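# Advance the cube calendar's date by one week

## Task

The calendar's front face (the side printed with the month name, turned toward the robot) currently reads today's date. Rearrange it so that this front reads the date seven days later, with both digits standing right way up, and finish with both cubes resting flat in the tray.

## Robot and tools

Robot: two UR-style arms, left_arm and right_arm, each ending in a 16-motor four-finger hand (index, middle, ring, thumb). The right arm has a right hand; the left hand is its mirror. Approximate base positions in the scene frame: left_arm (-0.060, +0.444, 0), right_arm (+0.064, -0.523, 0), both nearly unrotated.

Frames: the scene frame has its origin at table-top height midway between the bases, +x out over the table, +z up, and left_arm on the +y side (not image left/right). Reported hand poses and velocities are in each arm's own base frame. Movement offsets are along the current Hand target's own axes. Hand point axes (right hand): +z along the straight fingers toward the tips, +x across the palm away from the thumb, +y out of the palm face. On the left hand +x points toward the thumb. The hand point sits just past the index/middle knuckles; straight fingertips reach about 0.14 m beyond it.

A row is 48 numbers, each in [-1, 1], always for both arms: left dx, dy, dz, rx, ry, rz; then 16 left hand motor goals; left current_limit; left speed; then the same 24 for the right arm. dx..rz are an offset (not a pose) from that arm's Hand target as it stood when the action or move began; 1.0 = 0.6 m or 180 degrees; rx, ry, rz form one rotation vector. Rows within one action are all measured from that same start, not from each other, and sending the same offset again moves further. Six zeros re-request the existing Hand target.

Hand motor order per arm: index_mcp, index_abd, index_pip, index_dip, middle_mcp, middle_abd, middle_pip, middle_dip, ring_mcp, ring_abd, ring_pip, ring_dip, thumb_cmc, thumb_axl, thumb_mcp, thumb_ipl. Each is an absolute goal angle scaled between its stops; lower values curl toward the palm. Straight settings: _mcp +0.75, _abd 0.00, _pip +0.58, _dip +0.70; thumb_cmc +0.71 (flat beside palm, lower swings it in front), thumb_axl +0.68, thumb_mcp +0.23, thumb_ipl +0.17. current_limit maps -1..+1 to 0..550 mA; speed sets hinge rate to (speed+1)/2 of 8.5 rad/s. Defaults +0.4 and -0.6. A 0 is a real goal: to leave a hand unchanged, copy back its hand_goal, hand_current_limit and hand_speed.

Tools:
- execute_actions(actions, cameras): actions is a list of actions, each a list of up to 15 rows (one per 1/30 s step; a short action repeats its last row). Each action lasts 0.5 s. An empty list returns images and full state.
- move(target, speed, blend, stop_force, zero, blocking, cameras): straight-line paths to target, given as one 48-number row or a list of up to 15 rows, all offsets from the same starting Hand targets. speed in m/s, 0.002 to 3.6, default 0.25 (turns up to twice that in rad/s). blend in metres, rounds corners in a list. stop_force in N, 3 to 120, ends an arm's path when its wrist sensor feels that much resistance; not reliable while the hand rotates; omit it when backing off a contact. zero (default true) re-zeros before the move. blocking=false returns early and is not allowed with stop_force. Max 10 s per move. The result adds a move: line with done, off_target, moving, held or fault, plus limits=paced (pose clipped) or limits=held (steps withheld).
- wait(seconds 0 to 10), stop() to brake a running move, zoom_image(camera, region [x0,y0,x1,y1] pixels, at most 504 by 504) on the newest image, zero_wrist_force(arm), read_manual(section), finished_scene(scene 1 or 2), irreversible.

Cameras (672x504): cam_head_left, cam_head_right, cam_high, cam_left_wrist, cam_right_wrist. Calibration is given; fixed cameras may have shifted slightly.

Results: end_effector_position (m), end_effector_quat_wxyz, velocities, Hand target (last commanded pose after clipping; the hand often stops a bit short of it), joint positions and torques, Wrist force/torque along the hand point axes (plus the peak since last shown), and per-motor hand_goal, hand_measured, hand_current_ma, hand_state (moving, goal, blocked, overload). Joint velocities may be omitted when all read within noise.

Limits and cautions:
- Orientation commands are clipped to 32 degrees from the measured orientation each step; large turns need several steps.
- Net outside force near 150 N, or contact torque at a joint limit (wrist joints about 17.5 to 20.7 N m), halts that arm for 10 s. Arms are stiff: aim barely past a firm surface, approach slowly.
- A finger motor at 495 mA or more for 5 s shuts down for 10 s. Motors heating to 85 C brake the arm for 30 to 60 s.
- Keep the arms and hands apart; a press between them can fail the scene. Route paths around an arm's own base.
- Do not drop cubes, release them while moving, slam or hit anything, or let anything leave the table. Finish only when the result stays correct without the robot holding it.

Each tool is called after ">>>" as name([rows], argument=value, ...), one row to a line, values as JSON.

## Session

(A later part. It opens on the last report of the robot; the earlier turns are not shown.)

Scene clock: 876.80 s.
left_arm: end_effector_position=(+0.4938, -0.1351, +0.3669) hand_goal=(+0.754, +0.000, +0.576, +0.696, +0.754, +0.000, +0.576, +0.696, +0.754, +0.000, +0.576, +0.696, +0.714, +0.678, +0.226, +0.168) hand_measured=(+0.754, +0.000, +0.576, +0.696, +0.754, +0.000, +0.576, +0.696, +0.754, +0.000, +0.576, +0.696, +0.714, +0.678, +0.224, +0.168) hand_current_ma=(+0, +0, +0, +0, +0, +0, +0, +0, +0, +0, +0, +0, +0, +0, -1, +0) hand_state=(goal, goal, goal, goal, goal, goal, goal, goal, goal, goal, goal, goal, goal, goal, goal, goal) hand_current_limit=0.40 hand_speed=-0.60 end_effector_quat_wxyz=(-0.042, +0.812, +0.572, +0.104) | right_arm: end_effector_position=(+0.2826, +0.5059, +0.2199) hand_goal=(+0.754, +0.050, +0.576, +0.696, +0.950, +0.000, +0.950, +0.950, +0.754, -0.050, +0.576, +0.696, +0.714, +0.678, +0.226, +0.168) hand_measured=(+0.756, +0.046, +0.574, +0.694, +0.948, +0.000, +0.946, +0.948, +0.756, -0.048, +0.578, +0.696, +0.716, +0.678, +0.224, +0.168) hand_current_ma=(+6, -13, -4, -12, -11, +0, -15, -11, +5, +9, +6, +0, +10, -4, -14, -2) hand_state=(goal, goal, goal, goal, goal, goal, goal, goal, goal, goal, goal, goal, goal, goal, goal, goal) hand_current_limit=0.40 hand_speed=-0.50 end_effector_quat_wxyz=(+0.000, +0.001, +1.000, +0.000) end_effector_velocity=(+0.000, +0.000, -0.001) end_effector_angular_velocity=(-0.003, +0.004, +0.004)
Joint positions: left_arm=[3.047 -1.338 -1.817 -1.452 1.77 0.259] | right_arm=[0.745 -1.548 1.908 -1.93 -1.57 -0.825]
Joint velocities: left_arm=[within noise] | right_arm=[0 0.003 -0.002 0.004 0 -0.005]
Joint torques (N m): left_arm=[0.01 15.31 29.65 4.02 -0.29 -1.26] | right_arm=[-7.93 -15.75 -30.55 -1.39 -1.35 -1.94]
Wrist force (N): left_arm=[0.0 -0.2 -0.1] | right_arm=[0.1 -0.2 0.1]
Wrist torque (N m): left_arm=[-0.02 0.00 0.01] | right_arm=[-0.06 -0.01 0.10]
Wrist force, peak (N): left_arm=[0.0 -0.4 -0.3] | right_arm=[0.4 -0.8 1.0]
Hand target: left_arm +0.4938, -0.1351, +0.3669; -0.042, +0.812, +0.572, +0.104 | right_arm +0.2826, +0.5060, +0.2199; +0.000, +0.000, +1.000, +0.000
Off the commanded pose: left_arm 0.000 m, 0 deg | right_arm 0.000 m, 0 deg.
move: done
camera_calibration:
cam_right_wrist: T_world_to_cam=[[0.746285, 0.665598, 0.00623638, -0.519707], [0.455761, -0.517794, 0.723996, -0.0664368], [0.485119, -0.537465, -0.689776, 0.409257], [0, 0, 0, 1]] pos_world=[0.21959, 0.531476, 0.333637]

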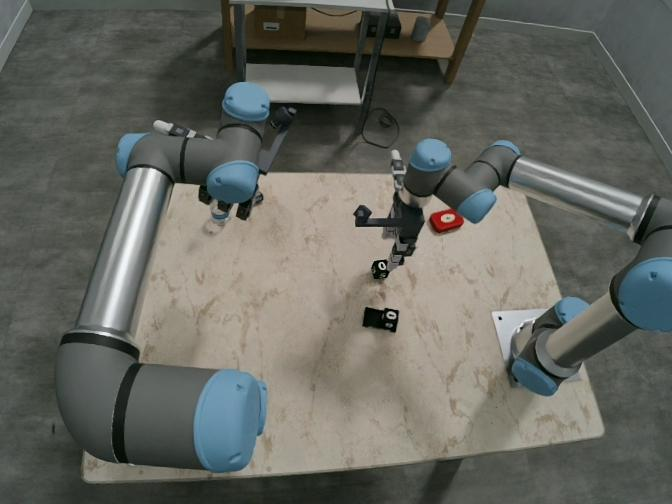

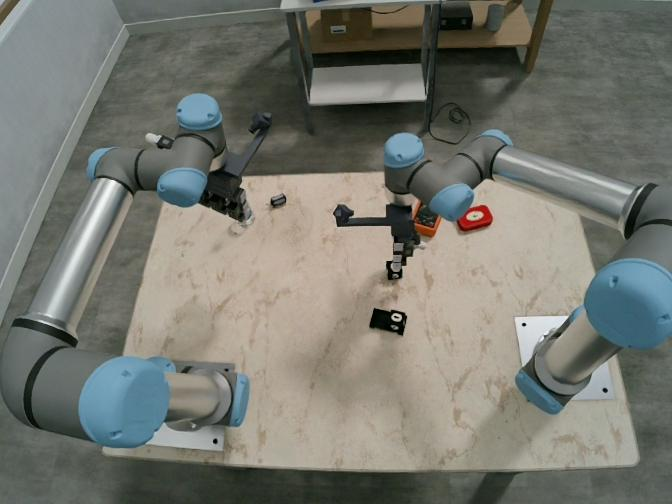

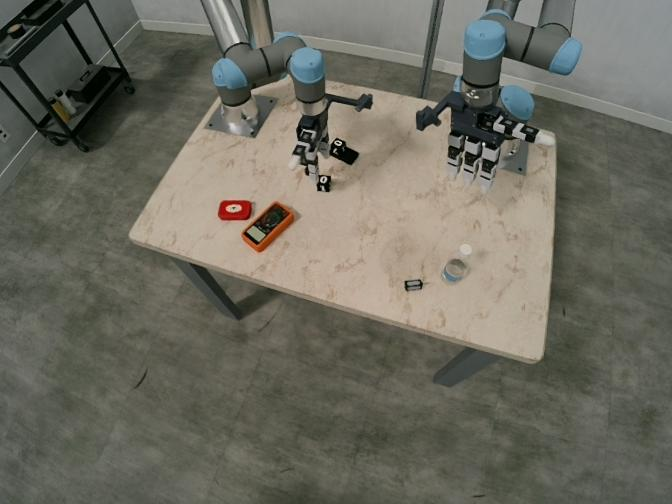

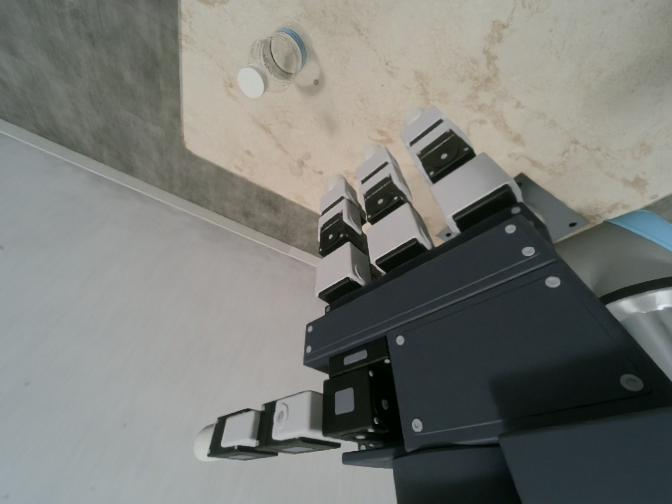

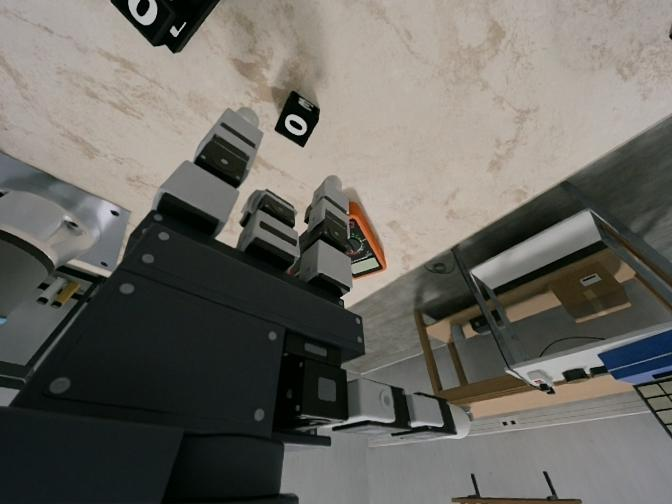

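>>> move([
  [0,0,0,0,0,0,0.754,0,0.576,0.696,0.754,0,0.576,0.696,0.754,0,0.576,0.696,0.714,0.678,0.226,0.168,0.4,-0.6,0.032,0.0012,0.0832,0,0,-0.0444,0.754,0.05,0.576,0.696,0.95,0,0.95,0.95,0.754,-0.05,0.576,0.696,0.714,0.678,0.226,0.168,0.4,-0.5],
  [0,0,0,0,0,0,0.754,0,0.576,0.696,0.754,0,0.576,0.696,0.754,0,0.576,0.696,0.714,0.678,0.226,0.168,0.4,-0.6,0.032,0.0012,0.1493,0,0,-0.0444,0.754,0.05,0.576,0.696,0.95,0,0.95,0.95,0.754,-0.05,0.576,0.696,0.714,0.678,0.226,0.168,0.4,-0.8],
], speed=[0.25,0.1], cameras=["cam_right_wrist"])

>>> zoom_image(camera="cam_right_wrist", region=[230, 90, 370, 230])

>>> move([
  [0,0,0,0,0,0,0.754,0,0.576,0.696,0.754,0,0.576,0.696,0.754,0,0.576,0.696,0.714,0.678,0.226,0.168,0.4,-0.6,0,0,0,0,0,0,0.754,-0.26,0.576,0.696,0.95,0,0.95,0.95,0.754,0.26,0.576,0.696,0.714,0.678,0.226,0.168,0.4,-0.8],
  [0,0,0,0,0,0,0.754,0,0.576,0.696,0.754,0,0.576,0.696,0.754,0,0.576,0.696,0.714,0.678,0.226,0.168,0.4,-0.6,0,0,-0.1,0,0,0,0.754,-0.26,0.576,0.696,0.95,0,0.95,0.95,0.754,0.26,0.576,0.696,0.714,0.678,0.226,0.168,0.4,-0.8],
], speed=0.1, cameras=["cam_right_wrist"])

>>> zoom_image(camera="cam_right_wrist", region=[230, 90, 370, 230])

Scene clock: 928.13 s.
left_arm: end_effector_position=(+0.4938, -0.1351, +0.3669) hand_goal=(+0.754, +0.000, +0.576, +0.696, +0.754, +0.000, +0.576, +0.696, +0.754, +0.000, +0.576, +0.696, +0.714, +0.678, +0.226, +0.168) hand_measured=(+0.754, +0.000, +0.576, +0.696, +0.754, +0.000, +0.576, +0.696, +0.754, +0.000, +0.576, +0.696, +0.714, +0.678, +0.224, +0.168) hand_current_ma=(+0, +0, +0, +0, +0, +0, +0, +0, +0, +0, +0, +0, +0, +0, -1, +0) hand_state=(goal, goal, goal, goal, goal, goal, goal, goal, goal, goal, goal, goal, goal, goal, goal, goal) hand_current_limit=0.40 hand_speed=-0.60 end_effector_quat_wxyz=(-0.042, +0.812, +0.572, +0.104) | right_arm: end_effector_position=(+0.2633, +0.5067, +0.1304) hand_goal=(+0.754, +0.050, +0.576, +0.696, +0.950, +0.000, +0.950, +0.950, +0.754, -0.050, +0.576, +0.696, +0.714, +0.678, +0.226, +0.168) hand_measured=(+0.756, +0.046, +0.574, +0.694, +0.948, +0.000, +0.946, +0.948, +0.756, -0.048, +0.578, +0.696, +0.716, +0.678, +0.224, +0.168) hand_current_ma=(+6, -13, -4, -12, -12, +0, -15, -11, +5, +9, +6, +0, +10, -4, -14, -2) hand_state=(goal, goal, goal, goal, goal, goal, goal, goal, goal, goal, goal, goal, goal, goal, goal, goal) hand_current_limit=0.40 hand_speed=-0.80 end_effector_quat_wxyz=(+0.000, -0.069, +0.998, +0.000)
Joint positions: left_arm=[3.047 -1.338 -1.817 -1.452 1.77 0.259] | right_arm=[0.753 -1.453 2.063 -2.18 -1.57 -0.957]
Joint torques (N m): left_arm=[-0.58 15.93 28.88 4.19 -0.16 -1.37] | right_arm=[6.91 -16.25 -12.1 -4.84 1.8 1.1]
Wrist force (N): left_arm=[-0.2 0.0 0.0] | right_arm=[0.4 -0.2 0.1]
Wrist torque (N m): left_arm=[0.01 0.03 -0.02] | right_arm=[-0.07 -0.05 0.11]
Wrist force, peak (N): left_arm=[0.0 -0.4 0.2] | right_arm=[0.4 -0.2 0.9]
Hand target: left_arm +0.4938, -0.1351, +0.3669; -0.042, +0.812, +0.572, +0.104 | right_arm +0.2633, +0.5067, +0.1304; +0.000, -0.069, +0.998, +0.000
Off the commanded pose: left_arm 0.000 m, 0 deg | right_arm 0.000 m, 0 deg.
move: done
camera_calibration:
cam_right_wrist: T_world_to_cam=[[0.646268, 0.763086, 0.00604546, -0.528229], [0.523612, -0.449189, 0.723919, -0.0450745], [0.555129, -0.464681, -0.689858, 0.301966], [0, 0, 0, 1]] pos_world=[0.197349, 0.523155, 0.244137]
Images, in order (width x height): cam_right_wrist 672x504.

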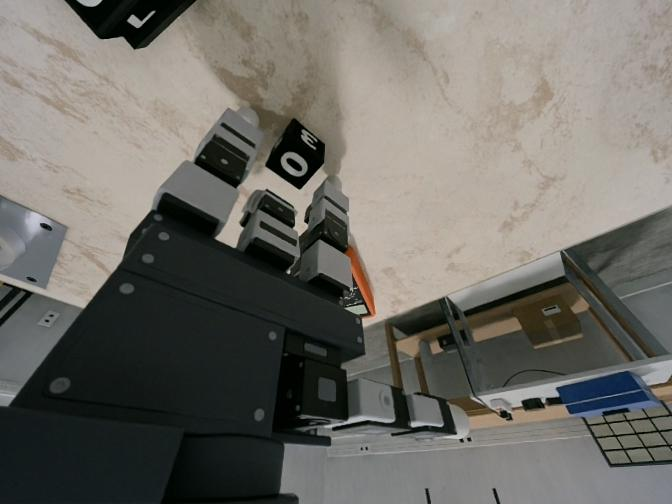

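Scaled by 3.600 from the camera's 672x504 image, which has a finer 960x720 frame.

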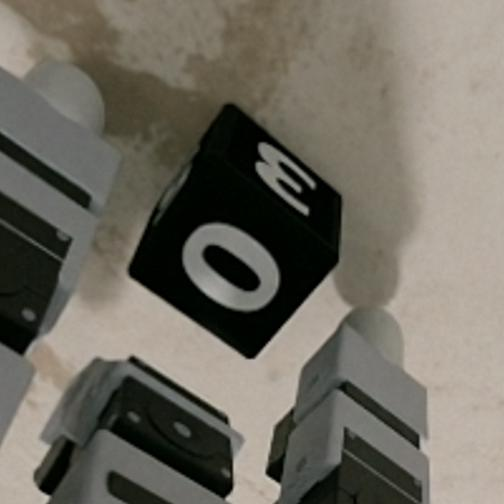

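Scene clock: 929.93 s.
left_arm: end_effector_position=(+0.4938, -0.1351, +0.3669) hand_goal=(+0.754, +0.000, +0.576, +0.696, +0.754, +0.000, +0.576, +0.696, +0.754, +0.000, +0.576, +0.696, +0.714, +0.678, +0.226, +0.168) hand_measured=(+0.754, +0.000, +0.576, +0.696, +0.754, +0.000, +0.576, +0.696, +0.754, +0.000, +0.576, +0.696, +0.714, +0.678, +0.224, +0.168) hand_current_ma=(+0, +0, +0, +0, +0, +0, +0, +0, +0, +0, +0, +0, +0, +0, -1, +0) hand_state=(goal, goal, goal, goal, goal, goal, goal, goal, goal, goal, goal, goal, goal, goal, goal, goal) hand_current_limit=0.40 hand_speed=-0.60 end_effector_quat_wxyz=(-0.042, +0.812, +0.572, +0.104) | right_arm: end_effector_position=(+0.2634, +0.5067, +0.1903) hand_goal=(+0.754, -0.260, +0.576, +0.696, +0.950, +0.000, +0.950, +0.950, +0.754, +0.260, +0.576, +0.696, +0.714, +0.678, +0.226, +0.168) hand_measured=(+0.754, -0.164, +0.574, +0.694, +0.948, +0.000, +0.946, +0.948, +0.756, +0.170, +0.578, +0.696, +0.716, +0.678, +0.224, +0.168) hand_current_ma=(+4, +385, -4, -12, -13, +0, -15, -11, +5, -382, +6, +0, +10, -4, -15, -2) hand_state=(goal, blocked, goal, goal, goal, goal, goal, goal, goal, blocked, goal, goal, goal, goal, goal, goal) hand_current_limit=0.40 hand_speed=-0.80 end_effector_quat_wxyz=(+0.000, -0.069, +0.998, +0.000)
Joint positions: left_arm=[3.047 -1.338 -1.817 -1.452 1.77 0.259] | right_arm=[0.752 -1.531 1.972 -2.011 -1.57 -0.957]
Joint torques (N m): left_arm=[-0.02 15.35 29.05 4.09 -0.18 -1.55] | right_arm=[-7.4 -33.7 -29.49 -0.98 -1.36 -1.52]
Wrist force (N): left_arm=[0.0 -0.4 -0.1] | right_arm=[0.3 -0.1 0.5]
Wrist torque (N m): left_arm=[-0.03 0.00 0.01] | right_arm=[-0.08 -0.04 0.11]
Wrist force, peak (N): left_arm=[0.0 -0.4 -0.1] | right_arm=[0.3 -0.1 1.1]
Hand target: left_arm +0.4938, -0.1351, +0.3669; -0.042, +0.812, +0.572, +0.104 | right_arm +0.2634, +0.5067, +0.1904; +0.000, -0.069, +0.998, +0.000
Off the commanded pose: left_arm 0.000 m, 0 deg | right_arm 0.000 m, 0 deg.
move: done
camera_calibration:
cam_right_wrist: T_world_to_cam=[[0.646266, 0.763087, 0.00615279, -0.528624], [0.523588, -0.449268, 0.723888, -0.0883814], [0.555154, -0.464603, -0.68989, 0.343252], [0, 0, 0, 1]] pos_world=[0.19735, 0.523155, 0.304037]
Images, in order (width x height): cam_right_wrist 672x504.

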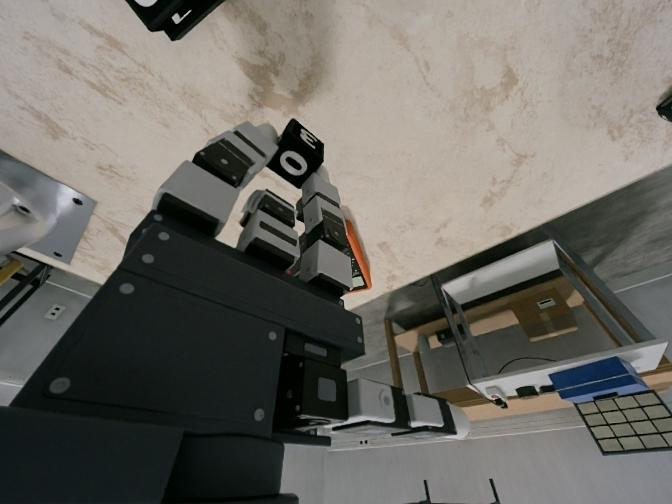

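Scaled by 3.600 from the camera's 672x504 image, which has a finer 960x720 frame.

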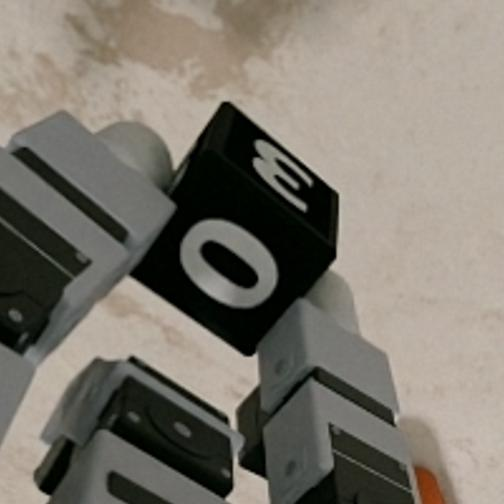

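>>> move([
  [0,0,0,0,0,0,0.754,0,0.576,0.696,0.754,0,0.576,0.696,0.754,0,0.576,0.696,0.714,0.678,0.226,0.168,0.4,-0.6,0.167,-0.072,-0.083,0,0,0.544,0.754,-0.26,0.576,0.696,0.95,0,0.95,0.95,0.754,0.26,0.576,0.696,0.714,0.678,0.226,0.168,0.4,-0.8],
  [0,0,0,0,0,0,0.754,0,0.576,0.696,0.754,0,0.576,0.696,0.754,0,0.576,0.696,0.714,0.678,0.226,0.168,0.4,-0.6,0.34625,-0.12477,-0.016,0,0,-0.8783,0.754,-0.26,0.576,0.696,0.95,0,0.95,0.95,0.754,0.26,0.576,0.696,0.714,0.678,0.226,0.168,0.4,-0.8],
], speed=0.4, blend=[0.03, 0], cameras=["cam_right_wrist", "cam_high"])

>>> zoom_image(camera="cam_right_wrist", region=[220, 20, 380, 200])

Scene clock: 952.30 s.
left_arm: end_effector_position=(+0.4938, -0.1351, +0.3669) hand_goal=(+0.754, +0.000, +0.576, +0.696, +0.754, +0.000, +0.576, +0.696, +0.754, +0.000, +0.576, +0.696, +0.714, +0.678, +0.226, +0.168) hand_measured=(+0.754, +0.000, +0.576, +0.696, +0.754, +0.000, +0.576, +0.696, +0.754, +0.000, +0.576, +0.696, +0.714, +0.678, +0.224, +0.168) hand_current_ma=(+0, +0, +0, +0, +0, +0, +0, +0, +0, +0, +0, +0, +0, +0, -1, +0) hand_state=(goal, goal, goal, goal, goal, goal, goal, goal, goal, goal, goal, goal, goal, goal, goal, goal) hand_current_limit=0.40 hand_speed=-0.60 end_effector_quat_wxyz=(-0.042, +0.812, +0.572, +0.104) | right_arm: end_effector_position=(+0.0680, +0.4038, +0.2001) hand_goal=(+0.754, -0.260, +0.576, +0.696, +0.950, +0.000, +0.950, +0.950, +0.754, +0.260, +0.576, +0.696, +0.714, +0.678, +0.226, +0.168) hand_measured=(+0.754, -0.164, +0.574, +0.694, +0.948, +0.000, +0.946, +0.948, +0.756, +0.170, +0.578, +0.696, +0.716, +0.678, +0.224, +0.168) hand_current_ma=(+3, +385, -4, -12, -13, +0, -15, -11, +5, -382, +6, +0, +8, -4, -15, -2) hand_state=(goal, blocked, goal, goal, goal, goal, goal, goal, goal, blocked, goal, goal, goal, goal, goal, goal) hand_current_limit=0.40 hand_speed=-0.80 end_effector_quat_wxyz=(+0.000, +0.993, -0.121, -0.001)
Joint positions: left_arm=[3.047 -1.338 -1.817 -1.452 1.77 0.259] | right_arm=[1.071 -1.533 1.946 -1.984 -1.57 2.885]
Joint torques (N m): left_arm=[-0.25 15.56 29.13 4.14 -0.1 -1.45] | right_arm=[-7.33 -34.13 -14.76 -4.74 -1.23 1.84]
Wrist force (N): left_arm=[0.1 -0.2 0.0] | right_arm=[0.1 0.0 0.4]
Wrist torque (N m): left_arm=[-0.02 -0.01 0.01] | right_arm=[-0.05 -0.04 -0.06]
Wrist force, peak (N): left_arm=[-0.2 -0.4 -0.1] | right_arm=[0.1 -0.4 0.9]
Hand target: left_arm +0.4938, -0.1351, +0.3669; -0.042, +0.812, +0.572, +0.104 | right_arm +0.0680, +0.4038, +0.2001; +0.000, +0.993, -0.121, +0.000
Off the commanded pose: left_arm 0.000 m, 0 deg | right_arm 0.000 m, 0 deg.
move: done
camera_calibration:
cam_right_wrist: T_world_to_cam=[[-0.884071, -0.467297, 0.0071504, 0.276721], [-0.317202, 0.611204, 0.725129, -0.410785], [-0.343221, 0.638798, -0.688576, 0.0259093], [0, 0, 0, 1]] pos_world=[0.123232, 0.363834, 0.313734]
Images, in order (width x height): cam_high 672x504, cam_right_wrist 672x504.

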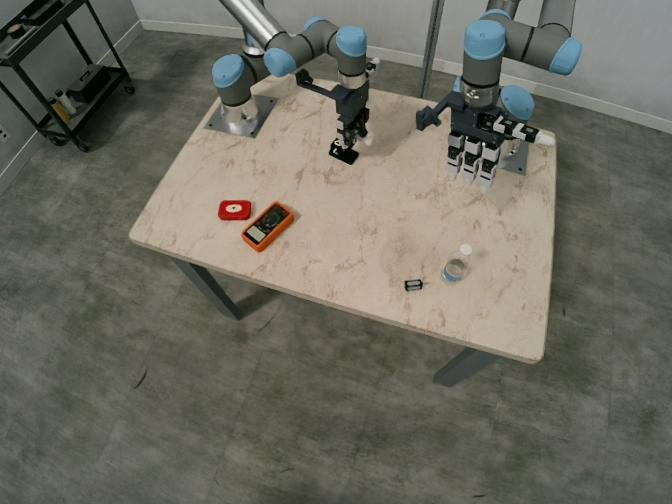

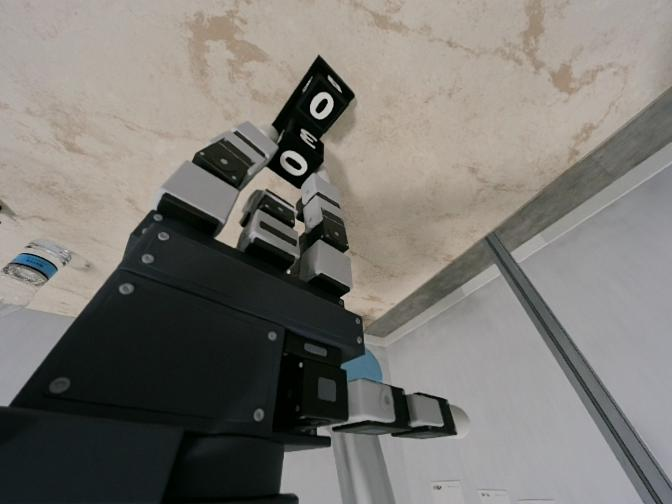

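Scaled by 2.800 from the camera's 672x504 image, which has a finer 960x720 frame.

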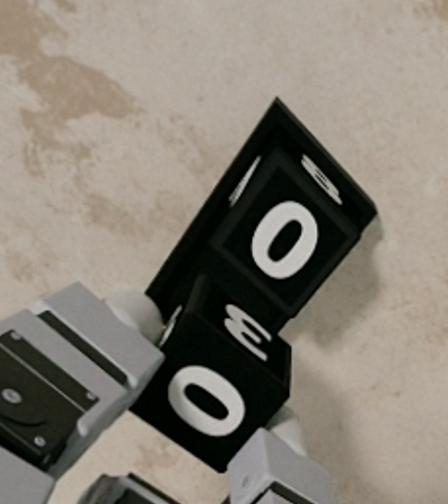

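>>> move([
  [0,0,0,0,0,0,0.754,0,0.576,0.696,0.754,0,0.576,0.696,0.754,0,0.576,0.696,0.714,0.678,0.226,0.168,0.4,-0.6,0,0,0.0833,0,0,0,0.754,-0.26,0.576,0.696,0.95,0,0.95,0.95,0.754,0.26,0.576,0.696,0.714,0.678,0.226,0.168,0.4,-0.8],
], speed=0.1, cameras=["cam_right_wrist"])

>>> zoom_image(camera="cam_right_wrist", region=[220, 20, 380, 200])

>>> move([
  [0,0,0,0,0,0,0.754,0,0.576,0.696,0.754,0,0.576,0.696,0.754,0,0.576,0.696,0.714,0.678,0.226,0.168,0.4,-0.6,0,0,0.0267,0,0,0,0.754,-0.26,0.576,0.696,0.95,0,0.95,0.95,0.754,0.26,0.576,0.696,0.714,0.678,0.226,0.168,0.4,-0.8],
], speed=0.02, stop_force=3, cameras=["cam_right_wrist"])

>>> zoom_image(camera="cam_right_wrist", region=[220, 20, 380, 200])

Scene clock: 962.83 s.
left_arm: end_effector_position=(+0.4938, -0.1351, +0.3669) hand_goal=(+0.754, +0.000, +0.576, +0.696, +0.754, +0.000, +0.576, +0.696, +0.754, +0.000, +0.576, +0.696, +0.714, +0.678, +0.226, +0.168) hand_measured=(+0.754, +0.000, +0.576, +0.696, +0.754, +0.000, +0.576, +0.696, +0.754, +0.000, +0.576, +0.696, +0.714, +0.678, +0.224, +0.168) hand_current_ma=(+0, +0, +0, +0, +0, +0, +0, +0, +0, +0, +0, +0, +0, +0, -1, +0) hand_state=(goal, goal, goal, goal, goal, goal, goal, goal, goal, goal, goal, goal, goal, goal, goal, goal) hand_current_limit=0.40 hand_speed=-0.60 end_effector_quat_wxyz=(-0.042, +0.812, +0.572, +0.104) | right_arm: end_effector_position=(+0.0680, +0.4038, +0.1503) hand_goal=(+0.754, -0.260, +0.576, +0.696, +0.950, +0.000, +0.950, +0.950, +0.754, +0.260, +0.576, +0.696, +0.714, +0.678, +0.226, +0.168) hand_measured=(+0.754, -0.164, +0.576, +0.694, +0.948, +0.000, +0.946, +0.948, +0.756, +0.170, +0.578, +0.696, +0.716, +0.678, +0.224, +0.168) hand_current_ma=(+4, +385, -3, -10, -13, +0, -15, -11, +5, -382, +6, +0, +8, -4, -15, -2) hand_state=(goal, blocked, goal, goal, goal, goal, goal, goal, goal, blocked, goal, goal, goal, goal, goal, goal) hand_current_limit=0.40 hand_speed=-0.80 end_effector_quat_wxyz=(+0.000, +0.993, -0.122, +0.000)
Joint positions: left_arm=[3.047 -1.338 -1.817 -1.452 1.77 0.259] | right_arm=[1.071 -1.473 2.025 -2.122 -1.57 2.885]
Joint torques (N m): left_arm=[0.23 15.37 29.29 4.09 0.07 -1.43] | right_arm=[6.37 -15.82 -13.66 -4.85 0.13 1.42]
Wrist force (N): left_arm=[-0.1 0.0 0.2] | right_arm=[0.2 0.2 0.5]
Wrist torque (N m): left_arm=[-0.01 0.02 -0.01] | right_arm=[-0.05 -0.06 -0.05]
Wrist force, peak (N): left_arm=[-0.1 -0.4 0.2] | right_arm=[0.1 0.0 1.0]
Hand target: left_arm +0.4938, -0.1351, +0.3669; -0.042, +0.812, +0.572, +0.104 | right_arm +0.0679, +0.4038, +0.1501; +0.000, +0.993, -0.121, +0.000
Off the commanded pose: left_arm 0.000 m, 0 deg | right_arm 0.000 m, 0 deg.
move: done
camera_calibration:
cam_right_wrist: T_world_to_cam=[[-0.884292, -0.466878, 0.00719258, 0.276941], [-0.316922, 0.611438, 0.725054, -0.3747], [-0.34291, 0.63888, -0.688655, -0.00849723], [0, 0, 0, 1]] pos_world=[0.123232, 0.363832, 0.263834]
Images, in order (width x height): cam_right_wrist 672x504.

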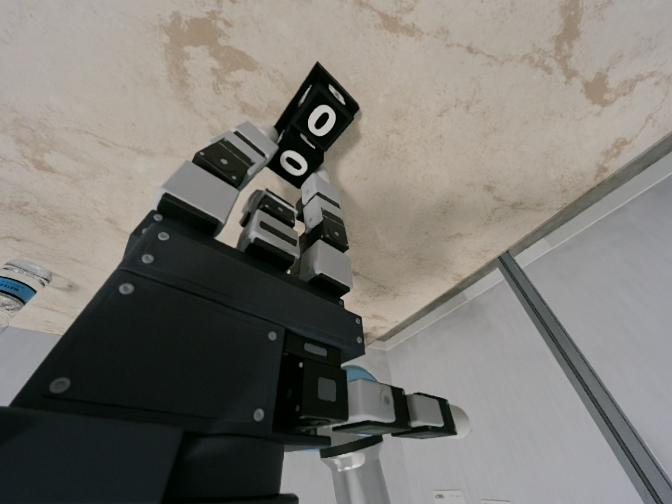

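Scaled by 2.800 from the camera's 672x504 image, which has a finer 960x720 frame.

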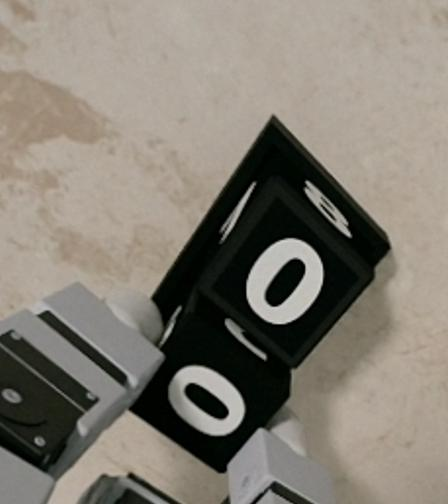

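Scene clock: 964.63 s.
left_arm: end_effector_position=(+0.4938, -0.1351, +0.3669) hand_goal=(+0.754, +0.000, +0.576, +0.696, +0.754, +0.000, +0.576, +0.696, +0.754, +0.000, +0.576, +0.696, +0.714, +0.678, +0.226, +0.168) hand_measured=(+0.754, +0.000, +0.576, +0.696, +0.754, +0.000, +0.576, +0.696, +0.754, +0.000, +0.576, +0.696, +0.714, +0.678, +0.224, +0.168) hand_current_ma=(+0, +0, +0, +0, +0, +0, +0, +0, +0, +0, +0, +0, +0, +0, -1, +0) hand_state=(goal, goal, goal, goal, goal, goal, goal, goal, goal, goal, goal, goal, goal, goal, goal, goal) hand_current_limit=0.40 hand_speed=-0.60 end_effector_quat_wxyz=(-0.042, +0.812, +0.572, +0.104) | right_arm: end_effector_position=(+0.0679, +0.4038, +0.1399) hand_goal=(+0.754, -0.260, +0.576, +0.696, +0.950, +0.000, +0.950, +0.950, +0.754, +0.260, +0.576, +0.696, +0.714, +0.678, +0.226, +0.168) hand_measured=(+0.754, -0.164, +0.576, +0.694, +0.948, +0.000, +0.946, +0.948, +0.754, +0.172, +0.578, +0.696, +0.716, +0.678, +0.224, +0.168) hand_current_ma=(+1, +385, -1, -6, -13, +0, -15, -11, +3, -370, +6, +0, +8, -4, -15, -2) hand_state=(goal, blocked, goal, goal, goal, goal, goal, goal, goal, blocked, goal, goal, goal, goal, goal, goal) hand_current_limit=0.40 hand_speed=-0.80 end_effector_quat_wxyz=(+0.000, +0.993, -0.121, -0.001)
Joint positions: left_arm=[3.047 -1.338 -1.817 -1.452 1.77 0.259] | right_arm=[1.071 -1.459 2.04 -2.152 -1.57 2.885]
Joint torques (N m): left_arm=[-0.23 15.28 29.83 4.14 0.09 -1.63] | right_arm=[2.35 -35.69 -28.01 -1.15 0.94 1.23]
Wrist force (N): left_arm=[0.1 -0.1 0.1] | right_arm=[0.2 -0.1 0.6]
Wrist torque (N m): left_arm=[-0.02 0.00 0.01] | right_arm=[-0.09 -0.03 -0.06]
Wrist force, peak (N): left_arm=[0.0 -0.4 0.0] | right_arm=[-0.9 0.0 -16.7]
Hand target: left_arm +0.4938, -0.1351, +0.3669; -0.042, +0.812, +0.572, +0.104 | right_arm +0.0679, +0.4038, +0.1399; +0.000, +0.993, -0.121, -0.001 (not the last commanded pose)
Off the commanded pose: left_arm 0.000 m, 0 deg | right_arm 0.006 m, 0 deg.
move: contact (right_arm)
camera_calibration:
cam_right_wrist: T_world_to_cam=[[-0.884292, -0.466878, 0.00719258, 0.276927], [-0.316922, 0.611438, 0.725054, -0.367264], [-0.34291, 0.63888, -0.688655, -0.0156247], [0, 0, 0, 1]] pos_world=[0.123132, 0.363832, 0.253534]
Images, in order (width x height): cam_right_wrist 672x504.

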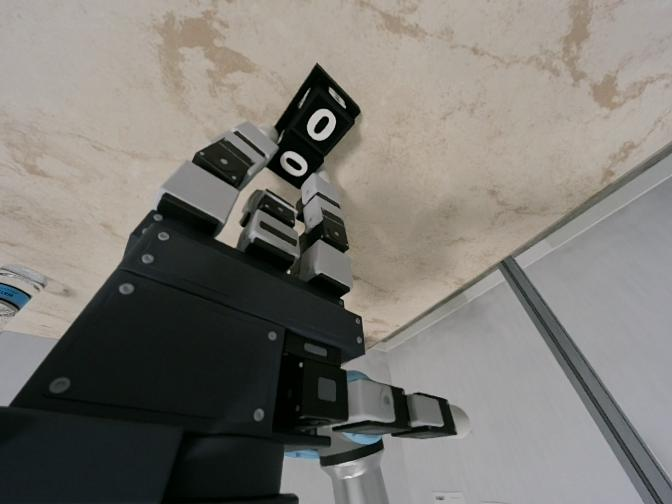

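Scaled by 2.800 from the camera's 672x504 image, which has a finer 960x720 frame.

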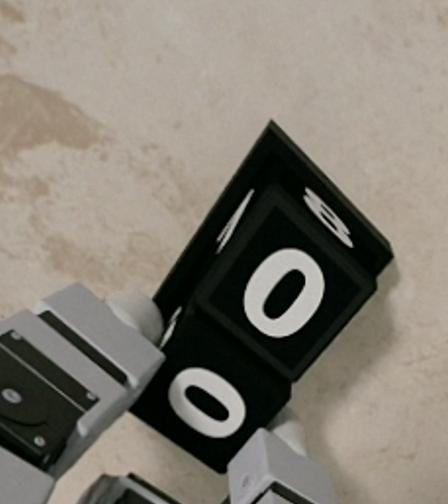

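>>> move([
  [0,0,0,0,0,0,0.754,0,0.576,0.696,0.754,0,0.576,0.696,0.754,0,0.576,0.696,0.714,0.678,0.226,0.168,0.4,-0.6,0,0,0,0,0,0,0.754,0.05,0.576,0.696,0.95,0,0.95,0.95,0.754,-0.05,0.576,0.696,0.714,0.678,0.226,0.168,0.4,-0.8],
  [0,0,0,0,0,0,0.754,0,0.576,0.696,0.754,0,0.576,0.696,0.754,0,0.576,0.696,0.714,0.678,0.226,0.168,0.4,-0.6,0,0,-0.1333,0,0,0,0.754,0.05,0.576,0.696,0.95,0,0.95,0.95,0.754,-0.05,0.576,0.696,0.714,0.678,0.226,0.168,0.4,-0.8],
], speed=0.15, cameras=["all"])

>>> zoom_image(camera="cam_right_wrist", region=[220, 20, 380, 200])

>>> zoom_image(camera="cam_head_left", region=[360, 300, 402, 336])

Scene clock: 976.90 s.
left_arm: end_effector_position=(+0.4938, -0.1351, +0.3669) hand_goal=(+0.754, +0.000, +0.576, +0.696, +0.754, +0.000, +0.576, +0.696, +0.754, +0.000, +0.576, +0.696, +0.714, +0.678, +0.226, +0.168) hand_measured=(+0.754, +0.000, +0.576, +0.696, +0.754, +0.000, +0.576, +0.696, +0.754, +0.000, +0.576, +0.696, +0.714, +0.678, +0.224, +0.168) hand_current_ma=(+0, +0, +0, +0, +0, +0, +0, +0, +0, +0, +0, +0, +0, +0, -1, +0) hand_state=(goal, goal, goal, goal, goal, goal, goal, goal, goal, goal, goal, goal, goal, goal, goal, goal) hand_current_limit=0.40 hand_speed=-0.60 end_effector_quat_wxyz=(-0.042, +0.812, +0.572, +0.104) | right_arm: end_effector_position=(+0.0680, +0.4038, +0.2198) hand_goal=(+0.754, +0.050, +0.576, +0.696, +0.950, +0.000, +0.950, +0.950, +0.754, -0.050, +0.576, +0.696, +0.714, +0.678, +0.226, +0.168) hand_measured=(+0.754, +0.046, +0.576, +0.694, +0.946, +0.000, +0.946, +0.948, +0.754, -0.046, +0.578, +0.696, +0.716, +0.678, +0.224, +0.168) hand_current_ma=(+1, -16, -1, -6, -15, +0, -15, -11, +3, +13, +6, +0, +8, -4, -15, -2) hand_state=(goal, goal, goal, goal, goal, goal, goal, goal, goal, goal, goal, goal, goal, goal, goal, goal) hand_current_limit=0.40 hand_speed=-0.80 end_effector_quat_wxyz=(+0.000, +0.993, -0.121, -0.001)
Joint positions: left_arm=[3.047 -1.338 -1.817 -1.452 1.77 0.259] | right_arm=[1.071 -1.552 1.911 -1.93 -1.57 2.885]
Joint torques (N m): left_arm=[-0.27 15.57 30.18 4.07 0.02 -1.75] | right_arm=[-7.5 -33.51 -30.81 -1.13 0.72 -1.39]
Wrist force (N): left_arm=[0.0 -0.2 -0.1] | right_arm=[0.4 0.1 0.1]
Wrist torque (N m): left_arm=[-0.01 -0.01 0.01] | right_arm=[-0.02 -0.06 -0.03]
Wrist force, peak (N): left_arm=[0.2 -0.4 -0.2] | right_arm=[-2.3 -0.3 -10.0]
Hand target: left_arm +0.4938, -0.1351, +0.3669; -0.042, +0.812, +0.572, +0.104 | right_arm +0.0680, +0.4038, +0.2199; +0.000, +0.993, -0.121, -0.001
Off the commanded pose: left_arm 0.000 m, 0 deg | right_arm 0.000 m, 0 deg.
move: done
camera_calibration:
cam_right_wrist: T_world_to_cam=[[-0.884278, -0.466907, 0.00715993, 0.276461], [-0.316938, 0.611371, 0.725104, -0.425082], [-0.342933, 0.638924, -0.688602, 0.0393335], [0, 0, 0, 1]] pos_world=[0.123232, 0.363833, 0.333334]

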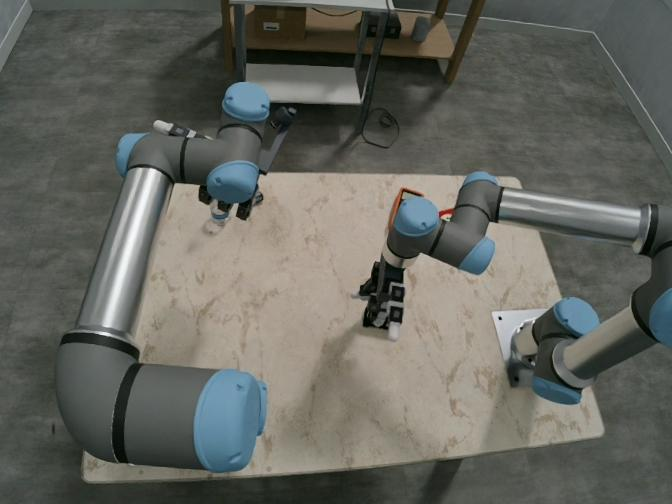

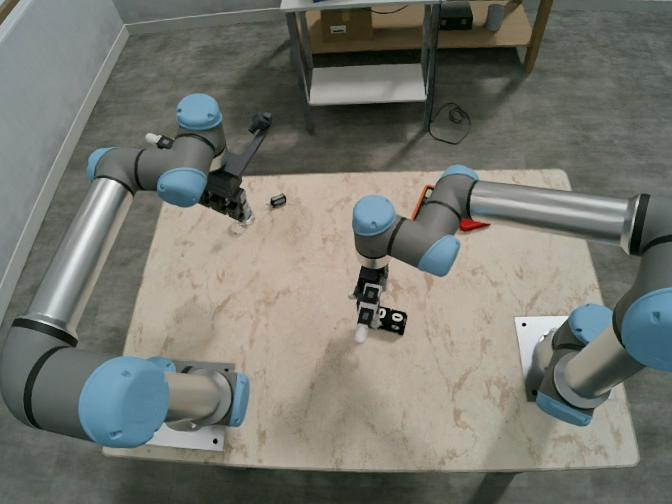

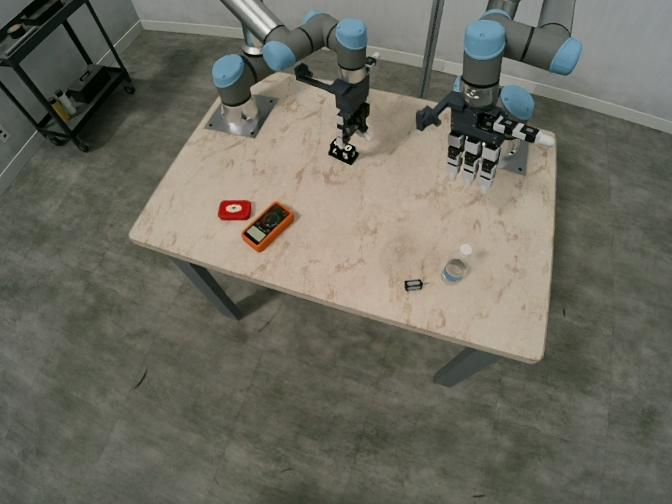

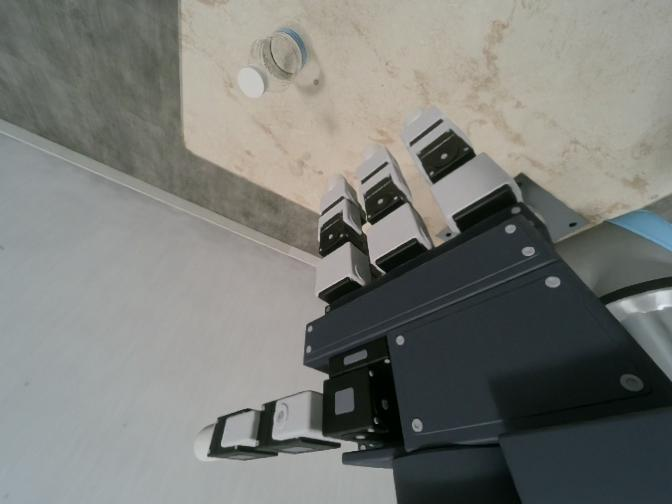

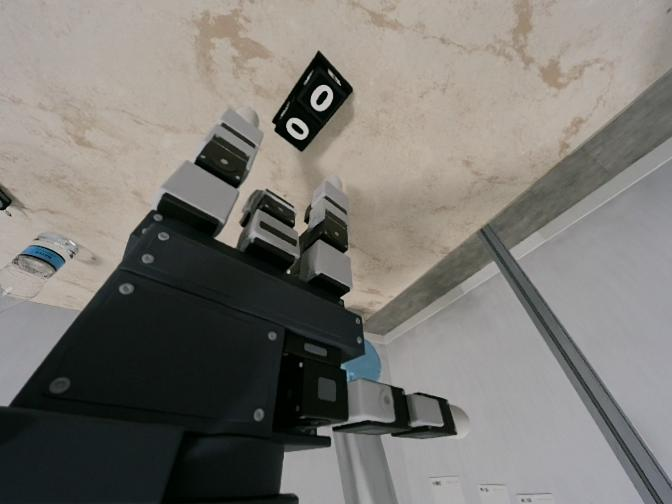

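Scaled by 2.800 from the camera's 672x504 image, which has a finer 960x720 frame.

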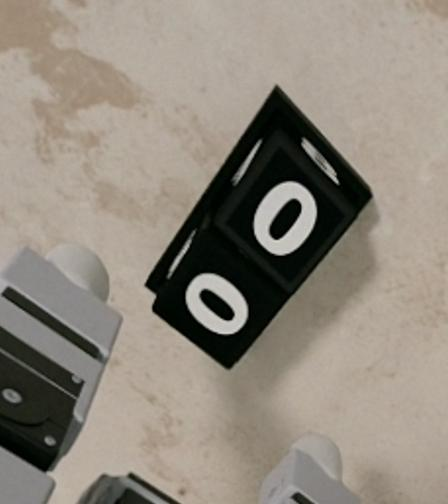

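Scaled by 12.000 from the camera's 672x504 image, which has a finer 960x720 frame.

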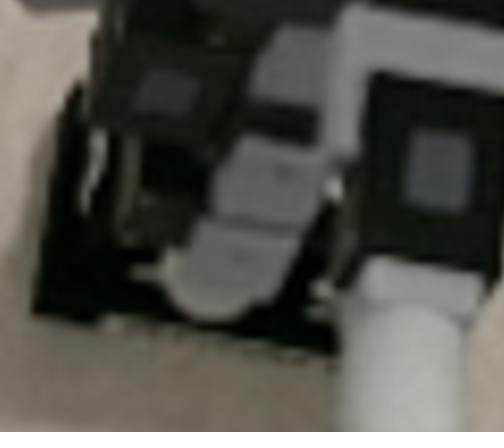

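>>> move([
  [0,0,0,0,0,0,0.754,0,0.576,0.696,0.754,0,0.576,0.696,0.754,0,0.576,0.696,0.714,0.678,0.226,0.168,0.4,-0.6,0,0.0643,0.08,0,0,0,0.754,0.05,0.576,0.696,0.95,0,0.95,0.95,0.754,-0.05,0.576,0.696,0.714,0.678,0.226,0.168,0.4,-0.8],
], speed=0.15, cameras=["cam_right_wrist"])

>>> zoom_image(camera="cam_right_wrist", region=[200, 40, 400, 240])

Scene clock: 1008.90 s.
left_arm: end_effector_position=(+0.4938, -0.1351, +0.3669) hand_goal=(+0.754, +0.000, +0.576, +0.696, +0.754, +0.000, +0.576, +0.696, +0.754, +0.000, +0.576, +0.696, +0.714, +0.678, +0.226, +0.168) hand_measured=(+0.754, +0.000, +0.576, +0.696, +0.754, +0.000, +0.576, +0.696, +0.754, +0.000, +0.576, +0.696, +0.714, +0.678, +0.224, +0.168) hand_current_ma=(+0, +0, +0, +0, +0, +0, +0, +0, +0, +0, +0, +0, +0, +0, -1, +0) hand_state=(goal, goal, goal, goal, goal, goal, goal, goal, goal, goal, goal, goal, goal, goal, goal, goal) hand_current_limit=0.40 hand_speed=-0.60 end_effector_quat_wxyz=(-0.042, +0.812, +0.572, +0.104) | right_arm: end_effector_position=(+0.0587, +0.3664, +0.1720) hand_goal=(+0.754, +0.050, +0.576, +0.696, +0.950, +0.000, +0.950, +0.950, +0.754, -0.050, +0.576, +0.696, +0.714, +0.678, +0.226, +0.168) hand_measured=(+0.754, +0.046, +0.576, +0.694, +0.946, +0.000, +0.946, +0.948, +0.754, -0.046, +0.578, +0.696, +0.716, +0.678, +0.224, +0.168) hand_current_ma=(+1, -15, -1, -6, -15, +0, -15, -11, +3, +13, +6, +0, +8, -4, -15, -2) hand_state=(goal, goal, goal, goal, goal, goal, goal, goal, goal, goal, goal, goal, goal, goal, goal, goal) hand_current_limit=0.40 hand_speed=-0.80 end_effector_quat_wxyz=(+0.000, +0.993, -0.121, -0.001)
Joint positions: left_arm=[3.047 -1.338 -1.817 -1.452 1.77 0.259] | right_arm=[1.049 -1.595 2.088 -2.064 -1.57 2.863]
Joint torques (N m): left_arm=[-0.2 15.41 30.05 4.18 0.22 -1.71] | right_arm=[-7.11 -30.6 -12.79 -4.47 1.77 -1.57]
Wrist force (N): left_arm=[0.0 -0.1 -0.1] | right_arm=[0.2 0.0 -0.1]
Wrist torque (N m): left_arm=[0.00 0.00 0.00] | right_arm=[-0.03 -0.03 0.09]
Wrist force, peak (N): left_arm=[0.0 -0.3 -0.2] | right_arm=[0.0 -0.8 -0.6]
Hand target: left_arm +0.4938, -0.1351, +0.3669; -0.042, +0.812, +0.572, +0.104 | right_arm +0.0586, +0.3664, +0.1719; +0.000, +0.993, -0.121, -0.001
Off the commanded pose: left_arm 0.000 m, 0 deg | right_arm 0.000 m, 0 deg.
move: done
camera_calibration:
cam_right_wrist: T_world_to_cam=[[-0.884293, -0.466877, 0.00719376, 0.251098], [-0.316921, 0.611439, 0.725054, -0.370586], [-0.34291, 0.63888, -0.688655, 0.0272205], [0, 0, 0, 1]] pos_world=[0.113932, 0.326432, 0.285634]
Images, in order (width x height): cam_right_wrist 672x504.

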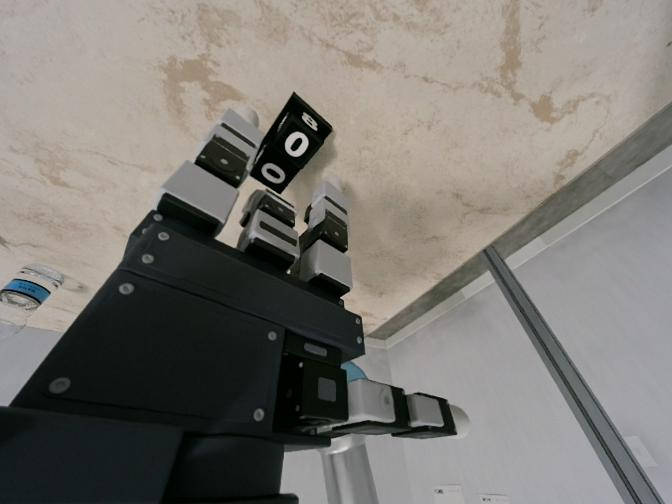

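Scaled by 2.520 from the camera's 672x504 image, which has a finer 960x720 frame.

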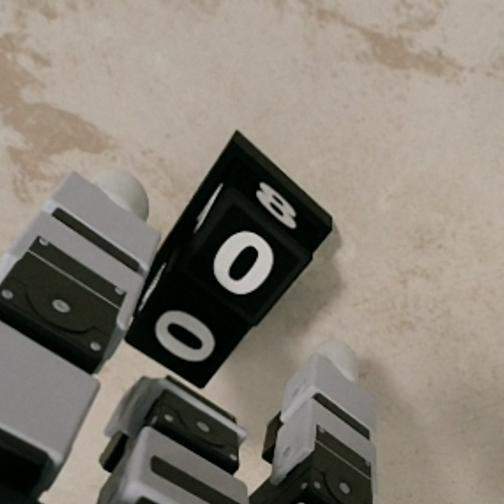

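>>> move([
  [0,0,0,0,0,0,0.754,0,0.576,0.696,0.754,0,0.576,0.696,0.754,0,0.576,0.696,0.714,0.678,0.226,0.168,0.4,-0.6,0,0.006,0.052,0,0,0,0.754,0.05,0.576,0.696,0.95,0,0.95,0.95,0.754,-0.05,0.576,0.696,0.714,0.678,0.226,0.168,0.4,-0.8],
], speed=0.1, cameras=["cam_right_wrist"])

>>> zoom_image(camera="cam_right_wrist", region=[230, 90, 370, 230])

Scene clock: 1031.60 s.
left_arm: end_effector_position=(+0.4938, -0.1351, +0.3669) hand_goal=(+0.754, +0.000, +0.576, +0.696, +0.754, +0.000, +0.576, +0.696, +0.754, +0.000, +0.576, +0.696, +0.714, +0.678, +0.226, +0.168) hand_measured=(+0.754, +0.000, +0.576, +0.696, +0.754, +0.000, +0.576, +0.696, +0.754, +0.000, +0.576, +0.696, +0.714, +0.678, +0.224, +0.168) hand_current_ma=(+0, +0, +0, +0, +0, +0, +0, +0, +0, +0, +0, +0, +0, +0, -1, +0) hand_state=(goal, goal, goal, goal, goal, goal, goal, goal, goal, goal, goal, goal, goal, goal, goal, goal) hand_current_limit=0.40 hand_speed=-0.60 end_effector_quat_wxyz=(-0.042, +0.812, +0.572, +0.104) | right_arm: end_effector_position=(+0.0577, +0.3629, +0.1408) hand_goal=(+0.754, +0.050, +0.576, +0.696, +0.950, +0.000, +0.950, +0.950, +0.754, -0.050, +0.576, +0.696, +0.714, +0.678, +0.226, +0.168) hand_measured=(+0.754, +0.046, +0.576, +0.694, +0.946, +0.000, +0.946, +0.948, +0.754, -0.046, +0.578, +0.696, +0.716, +0.678, +0.224, +0.168) hand_current_ma=(+1, -15, -1, -6, -15, +0, -15, -11, +3, +13, +6, +0, +8, -4, -15, -2) hand_state=(goal, goal, goal, goal, goal, goal, goal, goal, goal, goal, goal, goal, goal, goal, goal, goal) hand_current_limit=0.40 hand_speed=-0.80 end_effector_quat_wxyz=(+0.000, +0.993, -0.121, -0.001)
Joint positions: left_arm=[3.047 -1.338 -1.817 -1.452 1.77 0.259] | right_arm=[1.046 -1.56 2.146 -2.157 -1.57 2.861]
Joint torques (N m): left_arm=[0.22 14.96 30.25 4.15 0.24 -1.76] | right_arm=[-8.29 -11.76 -11.48 -4.8 0.83 -1.7]
Wrist force (N): left_arm=[0.1 -0.1 -0.2] | right_arm=[0.1 -0.2 0.6]
Wrist torque (N m): left_arm=[0.00 -0.01 0.01] | right_arm=[-0.11 -0.04 0.09]
Wrist force, peak (N): left_arm=[-0.2 -0.4 -0.2] | right_arm=[0.1 -0.2 0.6]
Hand target: left_arm +0.4938, -0.1351, +0.3669; -0.042, +0.812, +0.572, +0.104 | right_arm +0.0577, +0.3629, +0.1407; +0.000, +0.993, -0.121, -0.001
Off the commanded pose: left_arm 0.000 m, 0 deg | right_arm 0.000 m, 0 deg.
move: done
camera_calibration:
cam_right_wrist: T_world_to_cam=[[-0.884292, -0.466878, 0.00719258, 0.248893], [-0.316922, 0.611438, 0.725054, -0.346109], [-0.34291, 0.63888, -0.688655, 0.00766193], [0, 0, 0, 1]] pos_world=[0.113032, 0.322932, 0.254434]
Images, in order (width x height): cam_right_wrist 672x504.

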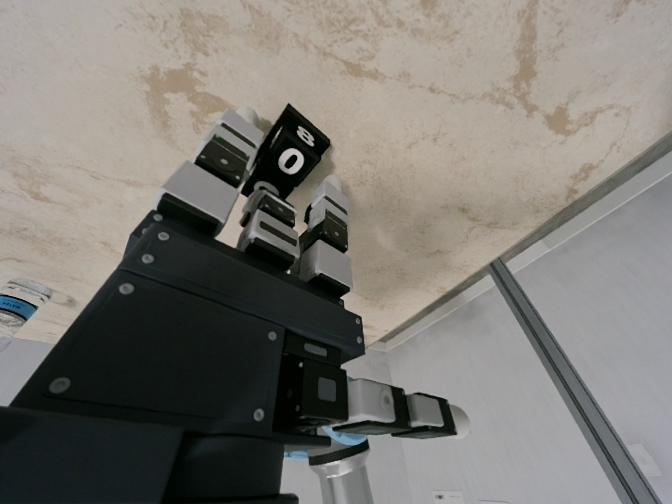

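Scaled by 3.600 from the camera's 672x504 image, which has a finer 960x720 frame.

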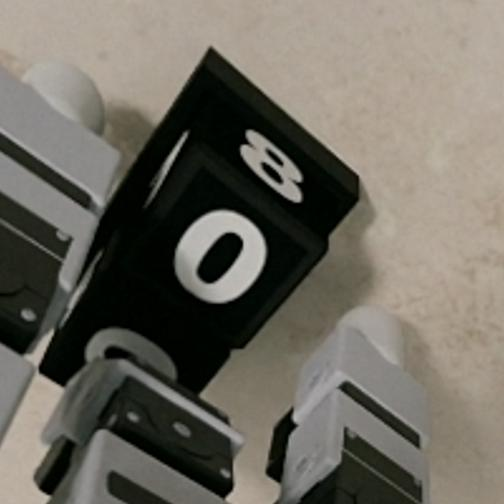

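>>> move([
  [0,0,0,0,0,0,0.754,0,0.576,0.696,0.754,0,0.576,0.696,0.754,0,0.576,0.696,0.714,0.678,0.226,0.168,0.4,-0.6,0.008,0.0038,0,0,0,0,0.754,0.05,0.576,0.696,0.95,0,0.95,0.95,0.754,-0.05,0.576,0.696,0.714,0.678,0.226,0.168,0.4,-0.8],
  [0,0,0,0,0,0,0.754,0,0.576,0.696,0.754,0,0.576,0.696,0.754,0,0.576,0.696,0.714,0.678,0.226,0.168,0.4,-0.6,0.008,0.0038,0.001,0,0,0,0.754,-0.26,0.576,0.696,0.95,0,0.95,0.95,0.754,0.26,0.576,0.696,0.714,0.678,0.226,0.168,0.4,-0.8],
], speed=0.1, cameras=["cam_right_wrist"])

>>> zoom_image(camera="cam_right_wrist", region=[230, 90, 370, 230])

Scene clock: 1055.80 s.
left_arm: end_effector_position=(+0.4938, -0.1351, +0.3669) hand_goal=(+0.754, +0.000, +0.576, +0.696, +0.754, +0.000, +0.576, +0.696, +0.754, +0.000, +0.576, +0.696, +0.714, +0.678, +0.226, +0.168) hand_measured=(+0.754, +0.000, +0.576, +0.696, +0.754, +0.000, +0.576, +0.696, +0.754, +0.000, +0.576, +0.696, +0.714, +0.678, +0.224, +0.168) hand_current_ma=(+0, +0, +0, +0, +0, +0, +0, +0, +0, +0, +0, +0, +0, +0, -1, +0) hand_state=(goal, goal, goal, goal, goal, goal, goal, goal, goal, goal, goal, goal, goal, goal, goal, goal) hand_current_limit=0.40 hand_speed=-0.60 end_effector_quat_wxyz=(-0.042, +0.812, +0.572, +0.104) | right_arm: end_effector_position=(+0.0619, +0.3595, +0.1401) hand_goal=(+0.754, -0.260, +0.576, +0.696, +0.950, +0.000, +0.950, +0.950, +0.754, +0.260, +0.576, +0.696, +0.714, +0.678, +0.226, +0.168) hand_measured=(+0.754, -0.164, +0.576, +0.694, +0.950, +0.000, +0.950, +0.950, +0.754, +0.170, +0.578, +0.696, +0.716, +0.678, +0.224, +0.168) hand_current_ma=(+0, +385, -1, -6, -4, +0, +3, -3, +3, -384, +6, +0, +8, -4, -15, -2) hand_state=(goal, moving, goal, goal, goal, goal, goal, goal, goal, blocked, goal, goal, goal, goal, goal, goal) hand_current_limit=0.40 hand_speed=-0.80 end_effector_quat_wxyz=(+0.000, +0.993, -0.121, -0.001)
Joint positions: left_arm=[3.047 -1.338 -1.817 -1.452 1.77 0.259] | right_arm=[1.034 -1.564 2.153 -2.159 -1.57 2.848]
Joint torques (N m): left_arm=[-1.1 15.57 30.7 4.04 0.3 -1.85] | right_arm=[-7.34 -11.75 -11.62 -4.6 0.15 -1.64]
Wrist force (N): left_arm=[0.2 -0.4 0.0] | right_arm=[0.3 0.0 -0.3]
Wrist torque (N m): left_arm=[-0.05 -0.02 0.02] | right_arm=[0.03 -0.06 0.10]
Wrist force, peak (N): left_arm=[0.1 -0.4 -0.1] | right_arm=[0.3 0.0 -0.7]
Hand target: left_arm +0.4938, -0.1351, +0.3669; -0.042, +0.812, +0.572, +0.104 | right_arm +0.0619, +0.3595, +0.1401; +0.000, +0.993, -0.121, -0.001
Off the commanded pose: left_arm 0.000 m, 0 deg | right_arm 0.000 m, 0 deg.
move: done
camera_calibration:
cam_right_wrist: T_world_to_cam=[[-0.884292, -0.466878, 0.00719258, 0.250937], [-0.316922, 0.611438, 0.725054, -0.342223], [-0.34291, 0.63888, -0.688655, 0.010758], [0, 0, 0, 1]] pos_world=[0.117132, 0.319532, 0.253734]
Images, in order (width x height): cam_right_wrist 672x504.

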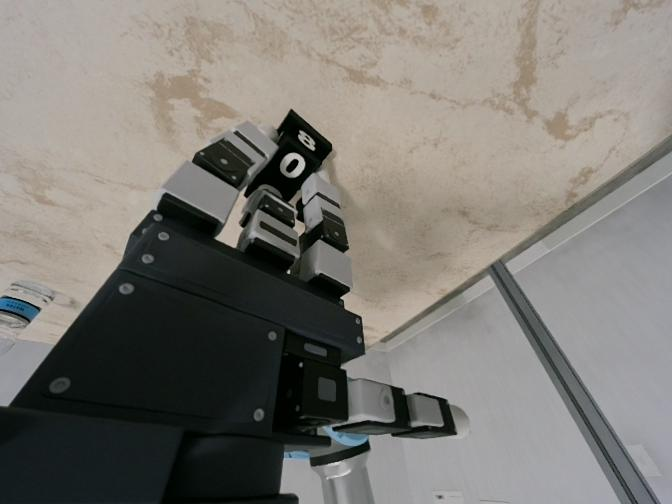

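Scaled by 3.600 from the camera's 672x504 image, which has a finer 960x720 frame.

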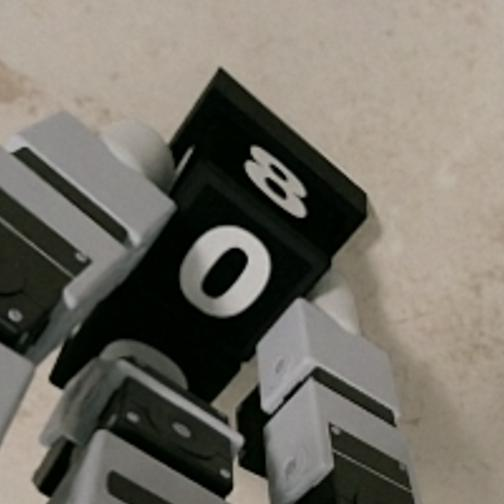

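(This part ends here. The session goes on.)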